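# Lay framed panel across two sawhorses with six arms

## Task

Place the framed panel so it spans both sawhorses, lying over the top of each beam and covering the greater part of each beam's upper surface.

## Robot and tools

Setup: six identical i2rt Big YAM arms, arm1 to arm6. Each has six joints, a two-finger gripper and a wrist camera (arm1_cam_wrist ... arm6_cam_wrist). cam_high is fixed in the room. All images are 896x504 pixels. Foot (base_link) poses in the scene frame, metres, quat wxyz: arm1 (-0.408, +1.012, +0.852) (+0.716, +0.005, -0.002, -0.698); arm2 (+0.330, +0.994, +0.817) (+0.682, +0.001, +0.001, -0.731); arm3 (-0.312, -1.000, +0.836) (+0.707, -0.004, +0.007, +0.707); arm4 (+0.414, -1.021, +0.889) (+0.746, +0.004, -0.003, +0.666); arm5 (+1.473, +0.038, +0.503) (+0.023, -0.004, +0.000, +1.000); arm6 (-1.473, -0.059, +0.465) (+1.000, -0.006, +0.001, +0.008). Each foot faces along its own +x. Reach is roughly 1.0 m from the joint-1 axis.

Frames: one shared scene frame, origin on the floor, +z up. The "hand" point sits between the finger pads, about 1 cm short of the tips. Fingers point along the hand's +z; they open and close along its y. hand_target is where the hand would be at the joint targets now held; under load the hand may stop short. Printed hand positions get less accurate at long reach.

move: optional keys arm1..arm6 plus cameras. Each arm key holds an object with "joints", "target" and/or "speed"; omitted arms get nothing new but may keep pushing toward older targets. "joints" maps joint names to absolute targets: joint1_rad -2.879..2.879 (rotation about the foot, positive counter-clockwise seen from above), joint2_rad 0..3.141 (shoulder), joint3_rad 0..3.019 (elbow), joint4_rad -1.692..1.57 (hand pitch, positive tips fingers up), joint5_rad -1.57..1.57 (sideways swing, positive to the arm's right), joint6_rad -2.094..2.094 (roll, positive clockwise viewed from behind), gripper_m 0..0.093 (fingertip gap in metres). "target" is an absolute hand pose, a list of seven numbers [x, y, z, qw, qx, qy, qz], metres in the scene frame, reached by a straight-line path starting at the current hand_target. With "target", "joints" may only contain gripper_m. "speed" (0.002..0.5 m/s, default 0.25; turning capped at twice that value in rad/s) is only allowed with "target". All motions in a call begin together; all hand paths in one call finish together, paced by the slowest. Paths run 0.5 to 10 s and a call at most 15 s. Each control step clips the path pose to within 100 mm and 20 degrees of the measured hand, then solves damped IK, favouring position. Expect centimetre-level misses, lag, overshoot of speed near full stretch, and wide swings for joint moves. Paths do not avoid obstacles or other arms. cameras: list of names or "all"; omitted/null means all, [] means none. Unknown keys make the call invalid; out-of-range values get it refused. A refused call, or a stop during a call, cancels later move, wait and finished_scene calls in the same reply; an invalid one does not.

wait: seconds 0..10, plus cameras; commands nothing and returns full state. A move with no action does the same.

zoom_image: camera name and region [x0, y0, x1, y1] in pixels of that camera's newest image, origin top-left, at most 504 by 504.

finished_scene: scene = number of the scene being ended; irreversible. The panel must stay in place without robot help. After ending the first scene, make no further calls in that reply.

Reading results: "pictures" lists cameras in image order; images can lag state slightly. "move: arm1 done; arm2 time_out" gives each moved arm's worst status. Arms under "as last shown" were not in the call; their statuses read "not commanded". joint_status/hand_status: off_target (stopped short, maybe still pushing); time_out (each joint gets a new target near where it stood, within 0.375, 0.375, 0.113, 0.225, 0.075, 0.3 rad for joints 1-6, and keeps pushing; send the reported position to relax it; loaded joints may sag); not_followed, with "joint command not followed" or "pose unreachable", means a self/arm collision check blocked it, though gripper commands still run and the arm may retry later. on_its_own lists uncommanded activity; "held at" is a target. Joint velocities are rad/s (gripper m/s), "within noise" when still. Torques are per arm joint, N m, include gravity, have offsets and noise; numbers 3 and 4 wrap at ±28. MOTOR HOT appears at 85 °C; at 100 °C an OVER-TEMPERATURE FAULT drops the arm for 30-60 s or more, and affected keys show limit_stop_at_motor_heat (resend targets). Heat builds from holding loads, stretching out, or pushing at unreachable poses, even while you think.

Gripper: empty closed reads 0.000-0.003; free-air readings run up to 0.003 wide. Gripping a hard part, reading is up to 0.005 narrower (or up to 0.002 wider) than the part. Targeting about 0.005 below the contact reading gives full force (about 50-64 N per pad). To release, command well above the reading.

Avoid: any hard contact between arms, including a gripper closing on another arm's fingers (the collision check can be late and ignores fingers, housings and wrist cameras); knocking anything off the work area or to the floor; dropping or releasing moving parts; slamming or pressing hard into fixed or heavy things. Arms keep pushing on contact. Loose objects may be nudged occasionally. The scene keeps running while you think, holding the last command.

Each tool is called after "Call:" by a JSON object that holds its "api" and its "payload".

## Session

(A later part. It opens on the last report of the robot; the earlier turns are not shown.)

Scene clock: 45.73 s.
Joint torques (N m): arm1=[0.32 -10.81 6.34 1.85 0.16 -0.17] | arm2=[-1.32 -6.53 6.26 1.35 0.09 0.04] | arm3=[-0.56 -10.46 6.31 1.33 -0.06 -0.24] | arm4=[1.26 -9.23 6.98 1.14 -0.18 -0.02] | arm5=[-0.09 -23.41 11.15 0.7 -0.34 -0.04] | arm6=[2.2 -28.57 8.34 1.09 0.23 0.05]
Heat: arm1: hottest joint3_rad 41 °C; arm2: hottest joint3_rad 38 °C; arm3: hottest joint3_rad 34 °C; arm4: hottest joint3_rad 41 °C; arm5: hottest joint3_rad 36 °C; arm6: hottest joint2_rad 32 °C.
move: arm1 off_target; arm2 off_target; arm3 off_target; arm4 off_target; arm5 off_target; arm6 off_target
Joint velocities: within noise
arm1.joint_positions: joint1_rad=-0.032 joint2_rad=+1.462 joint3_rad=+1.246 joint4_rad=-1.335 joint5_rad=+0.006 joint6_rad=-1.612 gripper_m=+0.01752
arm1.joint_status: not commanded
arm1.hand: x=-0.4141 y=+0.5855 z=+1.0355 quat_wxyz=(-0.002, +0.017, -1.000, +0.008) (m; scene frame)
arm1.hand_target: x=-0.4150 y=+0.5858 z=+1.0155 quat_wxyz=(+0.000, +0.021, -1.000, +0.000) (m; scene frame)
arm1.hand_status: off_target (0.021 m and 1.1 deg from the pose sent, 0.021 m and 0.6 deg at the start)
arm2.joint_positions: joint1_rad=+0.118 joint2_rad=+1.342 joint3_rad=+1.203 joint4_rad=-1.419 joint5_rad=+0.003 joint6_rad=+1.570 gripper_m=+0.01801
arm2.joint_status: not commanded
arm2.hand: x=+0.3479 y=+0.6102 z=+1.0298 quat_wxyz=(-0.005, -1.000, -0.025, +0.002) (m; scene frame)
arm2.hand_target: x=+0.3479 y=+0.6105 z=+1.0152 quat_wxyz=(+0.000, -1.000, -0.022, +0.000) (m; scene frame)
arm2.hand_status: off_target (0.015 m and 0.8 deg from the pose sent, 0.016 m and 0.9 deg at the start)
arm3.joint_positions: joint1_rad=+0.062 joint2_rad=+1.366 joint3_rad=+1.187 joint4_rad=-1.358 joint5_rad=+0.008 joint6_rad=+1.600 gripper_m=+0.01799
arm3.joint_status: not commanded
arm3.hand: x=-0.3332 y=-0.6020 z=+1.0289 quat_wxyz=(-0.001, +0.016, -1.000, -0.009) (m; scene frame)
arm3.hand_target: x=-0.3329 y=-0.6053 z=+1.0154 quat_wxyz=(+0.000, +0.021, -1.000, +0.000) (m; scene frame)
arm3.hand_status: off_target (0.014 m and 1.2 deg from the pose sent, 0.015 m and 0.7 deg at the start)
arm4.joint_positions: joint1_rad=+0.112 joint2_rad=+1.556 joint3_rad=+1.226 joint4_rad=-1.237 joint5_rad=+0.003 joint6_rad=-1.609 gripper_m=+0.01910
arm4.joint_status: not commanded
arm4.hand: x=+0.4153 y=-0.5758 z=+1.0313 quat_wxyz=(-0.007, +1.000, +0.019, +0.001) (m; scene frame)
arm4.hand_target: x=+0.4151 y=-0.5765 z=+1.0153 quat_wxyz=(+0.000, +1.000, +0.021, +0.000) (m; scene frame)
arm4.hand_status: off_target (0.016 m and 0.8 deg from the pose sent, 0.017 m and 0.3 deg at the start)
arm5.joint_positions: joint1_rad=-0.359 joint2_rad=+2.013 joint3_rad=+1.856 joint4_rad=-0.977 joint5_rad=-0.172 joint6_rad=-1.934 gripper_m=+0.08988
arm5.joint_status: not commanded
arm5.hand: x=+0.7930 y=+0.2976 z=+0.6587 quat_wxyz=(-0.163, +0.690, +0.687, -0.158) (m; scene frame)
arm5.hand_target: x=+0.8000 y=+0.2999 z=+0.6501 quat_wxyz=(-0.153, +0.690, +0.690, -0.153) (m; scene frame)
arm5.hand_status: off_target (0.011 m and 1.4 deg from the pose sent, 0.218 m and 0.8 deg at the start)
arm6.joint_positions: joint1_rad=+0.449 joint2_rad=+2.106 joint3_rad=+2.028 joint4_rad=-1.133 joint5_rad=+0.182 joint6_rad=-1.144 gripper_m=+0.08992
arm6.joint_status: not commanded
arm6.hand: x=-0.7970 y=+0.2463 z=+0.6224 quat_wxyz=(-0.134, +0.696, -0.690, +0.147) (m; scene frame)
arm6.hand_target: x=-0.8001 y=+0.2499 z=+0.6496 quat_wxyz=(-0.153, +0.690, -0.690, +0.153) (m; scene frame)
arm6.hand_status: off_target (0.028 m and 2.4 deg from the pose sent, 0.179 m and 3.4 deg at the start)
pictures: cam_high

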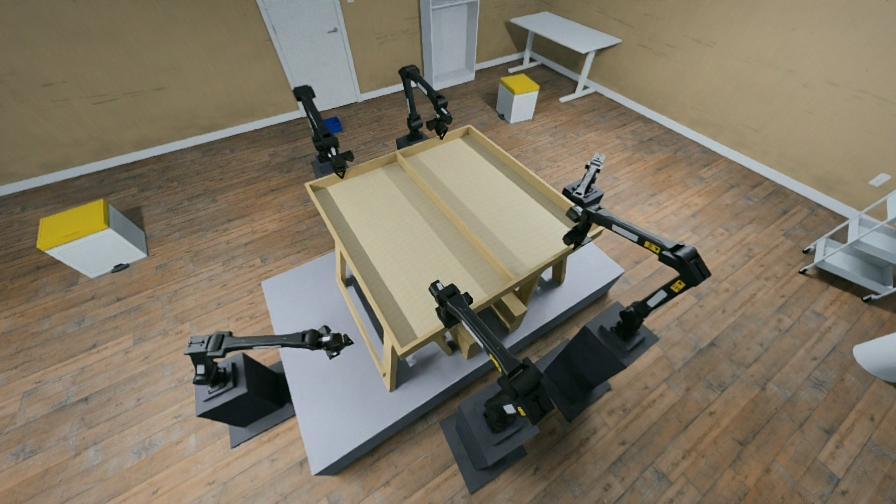

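Load is on the beams. Releasing.

Call:
{"api": "move", "payload": {"arm1": {"target":[-0.415,0.585,1.031,0,-0.0215,0.9997,0],"joints":{"gripper_m":0.085}}, "arm2": {"target":[0.348,0.610,1.028,0,0.9997,0.0215,0],"joints":{"gripper_m":0.085}}, "arm3": {"target":[-0.333,-0.602,1.028,0,-0.0215,0.9997,0],"joints":{"gripper_m":0.085}}, "arm4": {"target":[0.415,-0.576,1.03,0,0.9997,0.0215,0],"joints":{"gripper_m":0.085}}, "arm5": {"target":[1.0,0.2,0.75,0.153,-0.690,-0.690,0.153]}, "arm6": {"target":[-1.0,0.2,0.75,-0.153,0.690,-0.690,0.153]}, "cameras": []}}

Call:
{"api": "move", "payload": {"arm1": {"target":[-0.415,0.585,1.12,0,-0.0215,0.9997,0],"speed":0.12}, "arm2": {"target":[0.348,0.610,1.12,0,0.9997,0.0215,0],"speed":0.12}, "arm3": {"target":[-0.333,-0.602,1.12,0,-0.0215,0.9997,0],"speed":0.12}, "arm4": {"target":[0.415,-0.576,1.12,0,0.9997,0.0215,0],"speed":0.12}, "cameras": ["cam_high"]}}

Scene clock: 47.93 s.
Joint torques (N m): arm1=[0.32 -11.4 10.62 -0.01 0.11 -0.15] | arm2=[-1.32 -6.89 9.74 -0.01 0.14 0.04] | arm3=[-0.56 -10.4 10.71 0.18 -0.04 -0.23] | arm4=[1.2 -11.16 9.61 -0.32 -0.17 -0.03] | arm5=[0.97 -12.57 11.22 0.72 -0.11 0.18] | arm6=[2.26 -17.14 8.43 0.62 0.27 0.06]
Heat: arm1: hottest joint3_rad 40 °C; arm2: hottest joint3_rad 38 °C; arm3: hottest joint3_rad 34 °C; arm4: hottest joint3_rad 40 °C; arm5: hottest joint3_rad 36 °C; arm6: hottest joint2_rad 33 °C.
move: arm1 done; arm2 done; arm3 done; arm4 done; arm5 done; arm6 off_target
Joint velocities: within noise
arm1.joint_positions: joint1_rad=-0.032 joint2_rad=+1.462 joint3_rad=+1.218 joint4_rad=-1.327 joint5_rad=+0.008 joint6_rad=-1.614 gripper_m=+0.08494
arm1.joint_status: all done
arm1.hand: x=-0.4142 y=+0.5928 z=+1.0251 quat_wxyz=(-0.001, +0.018, -1.000, -0.002) (m; scene frame)
arm1.hand_target: x=-0.4150 y=+0.5852 z=+1.0310 quat_wxyz=(+0.000, +0.021, -1.000, +0.000) (m; scene frame)
arm1.hand_status: done (0.010 m and 0.5 deg from the pose sent, 0.005 m and 1.1 deg at the start)
arm2.joint_positions: joint1_rad=+0.118 joint2_rad=+1.342 joint3_rad=+1.187 joint4_rad=-1.416 joint5_rad=+0.002 joint6_rad=+1.570 gripper_m=+0.08491
arm2.joint_status: all done
arm2.hand: x=+0.3480 y=+0.6147 z=+1.0236 quat_wxyz=(+0.002, -1.000, -0.025, +0.001) (m; scene frame)
arm2.hand_target: x=+0.3479 y=+0.6101 z=+1.0280 quat_wxyz=(+0.000, -1.000, -0.022, +0.000) (m; scene frame)
arm2.hand_status: done (0.006 m and 0.5 deg from the pose sent, 0.002 m and 0.8 deg at the start)
arm3.joint_positions: joint1_rad=+0.062 joint2_rad=+1.366 joint3_rad=+1.167 joint4_rad=-1.365 joint5_rad=+0.008 joint6_rad=+1.599 gripper_m=+0.08494
arm3.joint_status: all done
arm3.hand: x=-0.3327 y=-0.6099 z=+1.0213 quat_wxyz=(-0.001, +0.017, -1.000, +0.004) (m; scene frame)
arm3.hand_target: x=-0.3329 y=-0.6021 z=+1.0280 quat_wxyz=(+0.000, +0.021, -1.000, +0.000) (m; scene frame)
arm3.hand_status: done (0.010 m and 0.7 deg from the pose sent, 0.001 m and 1.2 deg at the start)
arm4.joint_positions: joint1_rad=+0.112 joint2_rad=+1.567 joint3_rad=+1.219 joint4_rad=-1.241 joint5_rad=+0.003 joint6_rad=-1.609 gripper_m=+0.08497
arm4.joint_status: all done
arm4.hand: x=+0.4153 y=-0.5793 z=+1.0243 quat_wxyz=(+0.004, +1.000, +0.019, +0.001) (m; scene frame)
arm4.hand_target: x=+0.4151 y=-0.5761 z=+1.0300 quat_wxyz=(+0.000, +1.000, +0.021, +0.000) (m; scene frame)
arm4.hand_status: done (0.007 m and 0.6 deg from the pose sent, 0.001 m and 0.8 deg at the start)
arm5.joint_positions: joint1_rad=-0.349 joint2_rad=+1.382 joint3_rad=+1.293 joint4_rad=-1.042 joint5_rad=-0.166 joint6_rad=-1.934 gripper_m=+0.08988
arm5.joint_status: not commanded
arm5.hand: x=+0.9963 y=+0.2051 z=+0.7583 quat_wxyz=(-0.165, +0.687, +0.690, -0.158) (m; scene frame)
arm5.hand_target: x=+1.0000 y=+0.2002 z=+0.7500 quat_wxyz=(-0.153, +0.690, +0.690, -0.153) (m; scene frame)
arm5.hand_status: done (0.010 m and 1.5 deg from the pose sent, 0.246 m and 1.4 deg at the start)
arm6.joint_positions: joint1_rad=+0.545 joint2_rad=+1.522 joint3_rad=+1.509 joint4_rad=-1.185 joint5_rad=+0.219 joint6_rad=-1.053 gripper_m=+0.08992
arm6.joint_status: not commanded
arm6.hand: x=-0.9938 y=+0.2002 z=+0.7405 quat_wxyz=(-0.147, +0.693, -0.689, +0.152) (m; scene frame)
arm6.hand_target: x=-0.9999 y=+0.1999 z=+0.7498 quat_wxyz=(-0.153, +0.690, -0.690, +0.153) (m; scene frame)
arm6.hand_status: off_target (0.011 m and 0.7 deg from the pose sent, 0.244 m and 2.4 deg at the start)
pictures: none
No camera images: "cameras" was empty.

Scene clock: 49.43 s.
Joint torques (N m): arm1=[0.56 -13.33 12.11 -0.05 0.11 -0.13] | arm2=[-1.26 -7.59 12.37 -0.12 0.14 0.04] | arm3=[-0.44 -11.81 12.63 0.14 -0.04 -0.21] | arm4=[1.2 -11.34 14.15 -0.39 -0.16 -0.04] | arm5=[1.08 -12.63 11.25 0.72 -0.11 0.17] | arm6=[2.26 -17.14 8.42 0.62 0.26 0.05]
Heat: arm1: hottest joint3_rad 40 °C; arm2: hottest joint3_rad 38 °C; arm3: hottest joint3_rad 34 °C; arm4: hottest joint3_rad 40 °C; arm5: hottest joint3_rad 36 °C; arm6: hottest joint2_rad 33 °C.
move: arm1 off_target; arm2 off_target; arm3 off_target; arm4 off_target
Joint velocities: within noise
arm1.joint_positions: joint1_rad=-0.032 joint2_rad=+1.457 joint3_rad=+1.406 joint4_rad=-1.560 joint5_rad=+0.008 joint6_rad=-1.614 gripper_m=+0.08494
arm1.joint_status: not commanded
arm1.hand: x=-0.4149 y=+0.5938 z=+1.0980 quat_wxyz=(-0.002, +0.018, -1.000, -0.022) (m; scene frame)
arm1.hand_target: x=-0.4150 y=+0.5859 z=+1.1198 quat_wxyz=(+0.000, +0.021, -1.000, +0.000) (m; scene frame)
arm1.hand_status: off_target (0.024 m and 2.6 deg from the pose sent, 0.095 m and 0.5 deg at the start)
arm2.joint_positions: joint1_rad=+0.118 joint2_rad=+1.342 joint3_rad=+1.386 joint4_rad=-1.657 joint5_rad=+0.001 joint6_rad=+1.570 gripper_m=+0.08491
arm2.joint_status: not commanded
arm2.hand: x=+0.3478 y=+0.6205 z=+1.0998 quat_wxyz=(+0.022, -0.999, -0.025, +0.001) (m; scene frame)
arm2.hand_target: x=+0.3479 y=+0.6109 z=+1.1197 quat_wxyz=(+0.000, -1.000, -0.022, +0.000) (m; scene frame)
arm2.hand_status: off_target (0.023 m and 2.6 deg from the pose sent, 0.097 m and 0.5 deg at the start)
arm3.joint_positions: joint1_rad=+0.062 joint2_rad=+1.362 joint3_rad=+1.367 joint4_rad=-1.606 joint5_rad=+0.008 joint6_rad=+1.599 gripper_m=+0.08494
arm3.joint_status: not commanded
arm3.hand: x=-0.3321 y=-0.6120 z=+1.0990 quat_wxyz=(-0.002, +0.017, -1.000, +0.023) (m; scene frame)
arm3.hand_target: x=-0.3329 y=-0.6029 z=+1.1199 quat_wxyz=(+0.000, +0.021, -1.000, +0.000) (m; scene frame)
arm3.hand_status: off_target (0.023 m and 2.7 deg from the pose sent, 0.099 m and 0.7 deg at the start)
arm4.joint_positions: joint1_rad=+0.112 joint2_rad=+1.519 joint3_rad=+1.350 joint4_rad=-1.474 joint5_rad=+0.003 joint6_rad=-1.609 gripper_m=+0.08497
arm4.joint_status: not commanded
arm4.hand: x=+0.4154 y=-0.5943 z=+1.0930 quat_wxyz=(+0.032, +0.999, +0.019, +0.000) (m; scene frame)
arm4.hand_target: x=+0.4151 y=-0.5776 z=+1.1199 quat_wxyz=(+0.000, +1.000, +0.021, +0.000) (m; scene frame)
arm4.hand_status: off_target (0.033 m and 3.7 deg from the pose sent, 0.096 m and 0.6 deg at the start)
arm5, arm6: as last shown
arm6.hand_target: x=-1.0000 y=+0.2000 z=+0.7498 quat_wxyz=(-0.153, +0.690, -0.690, +0.153) (m; scene frame)
pictures: cam_high

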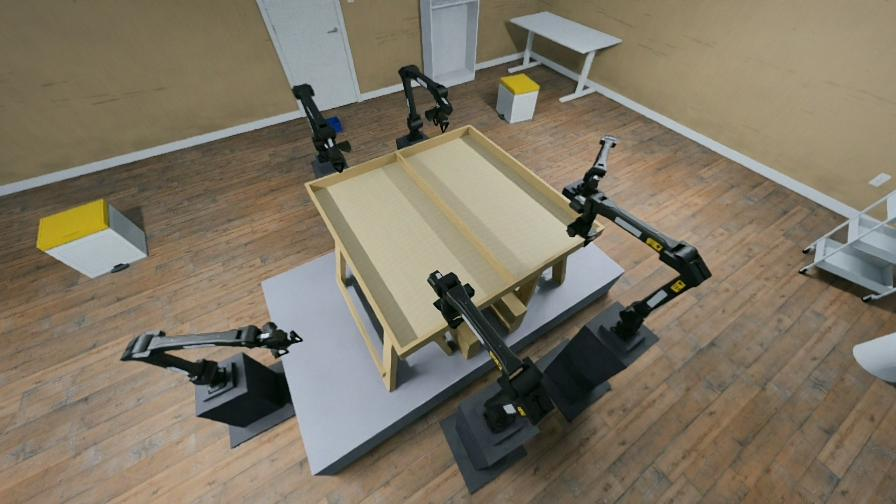

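Call:
{"api": "finished_scene", "payload": {"scene": 2}}

The scene is finished: the task was done.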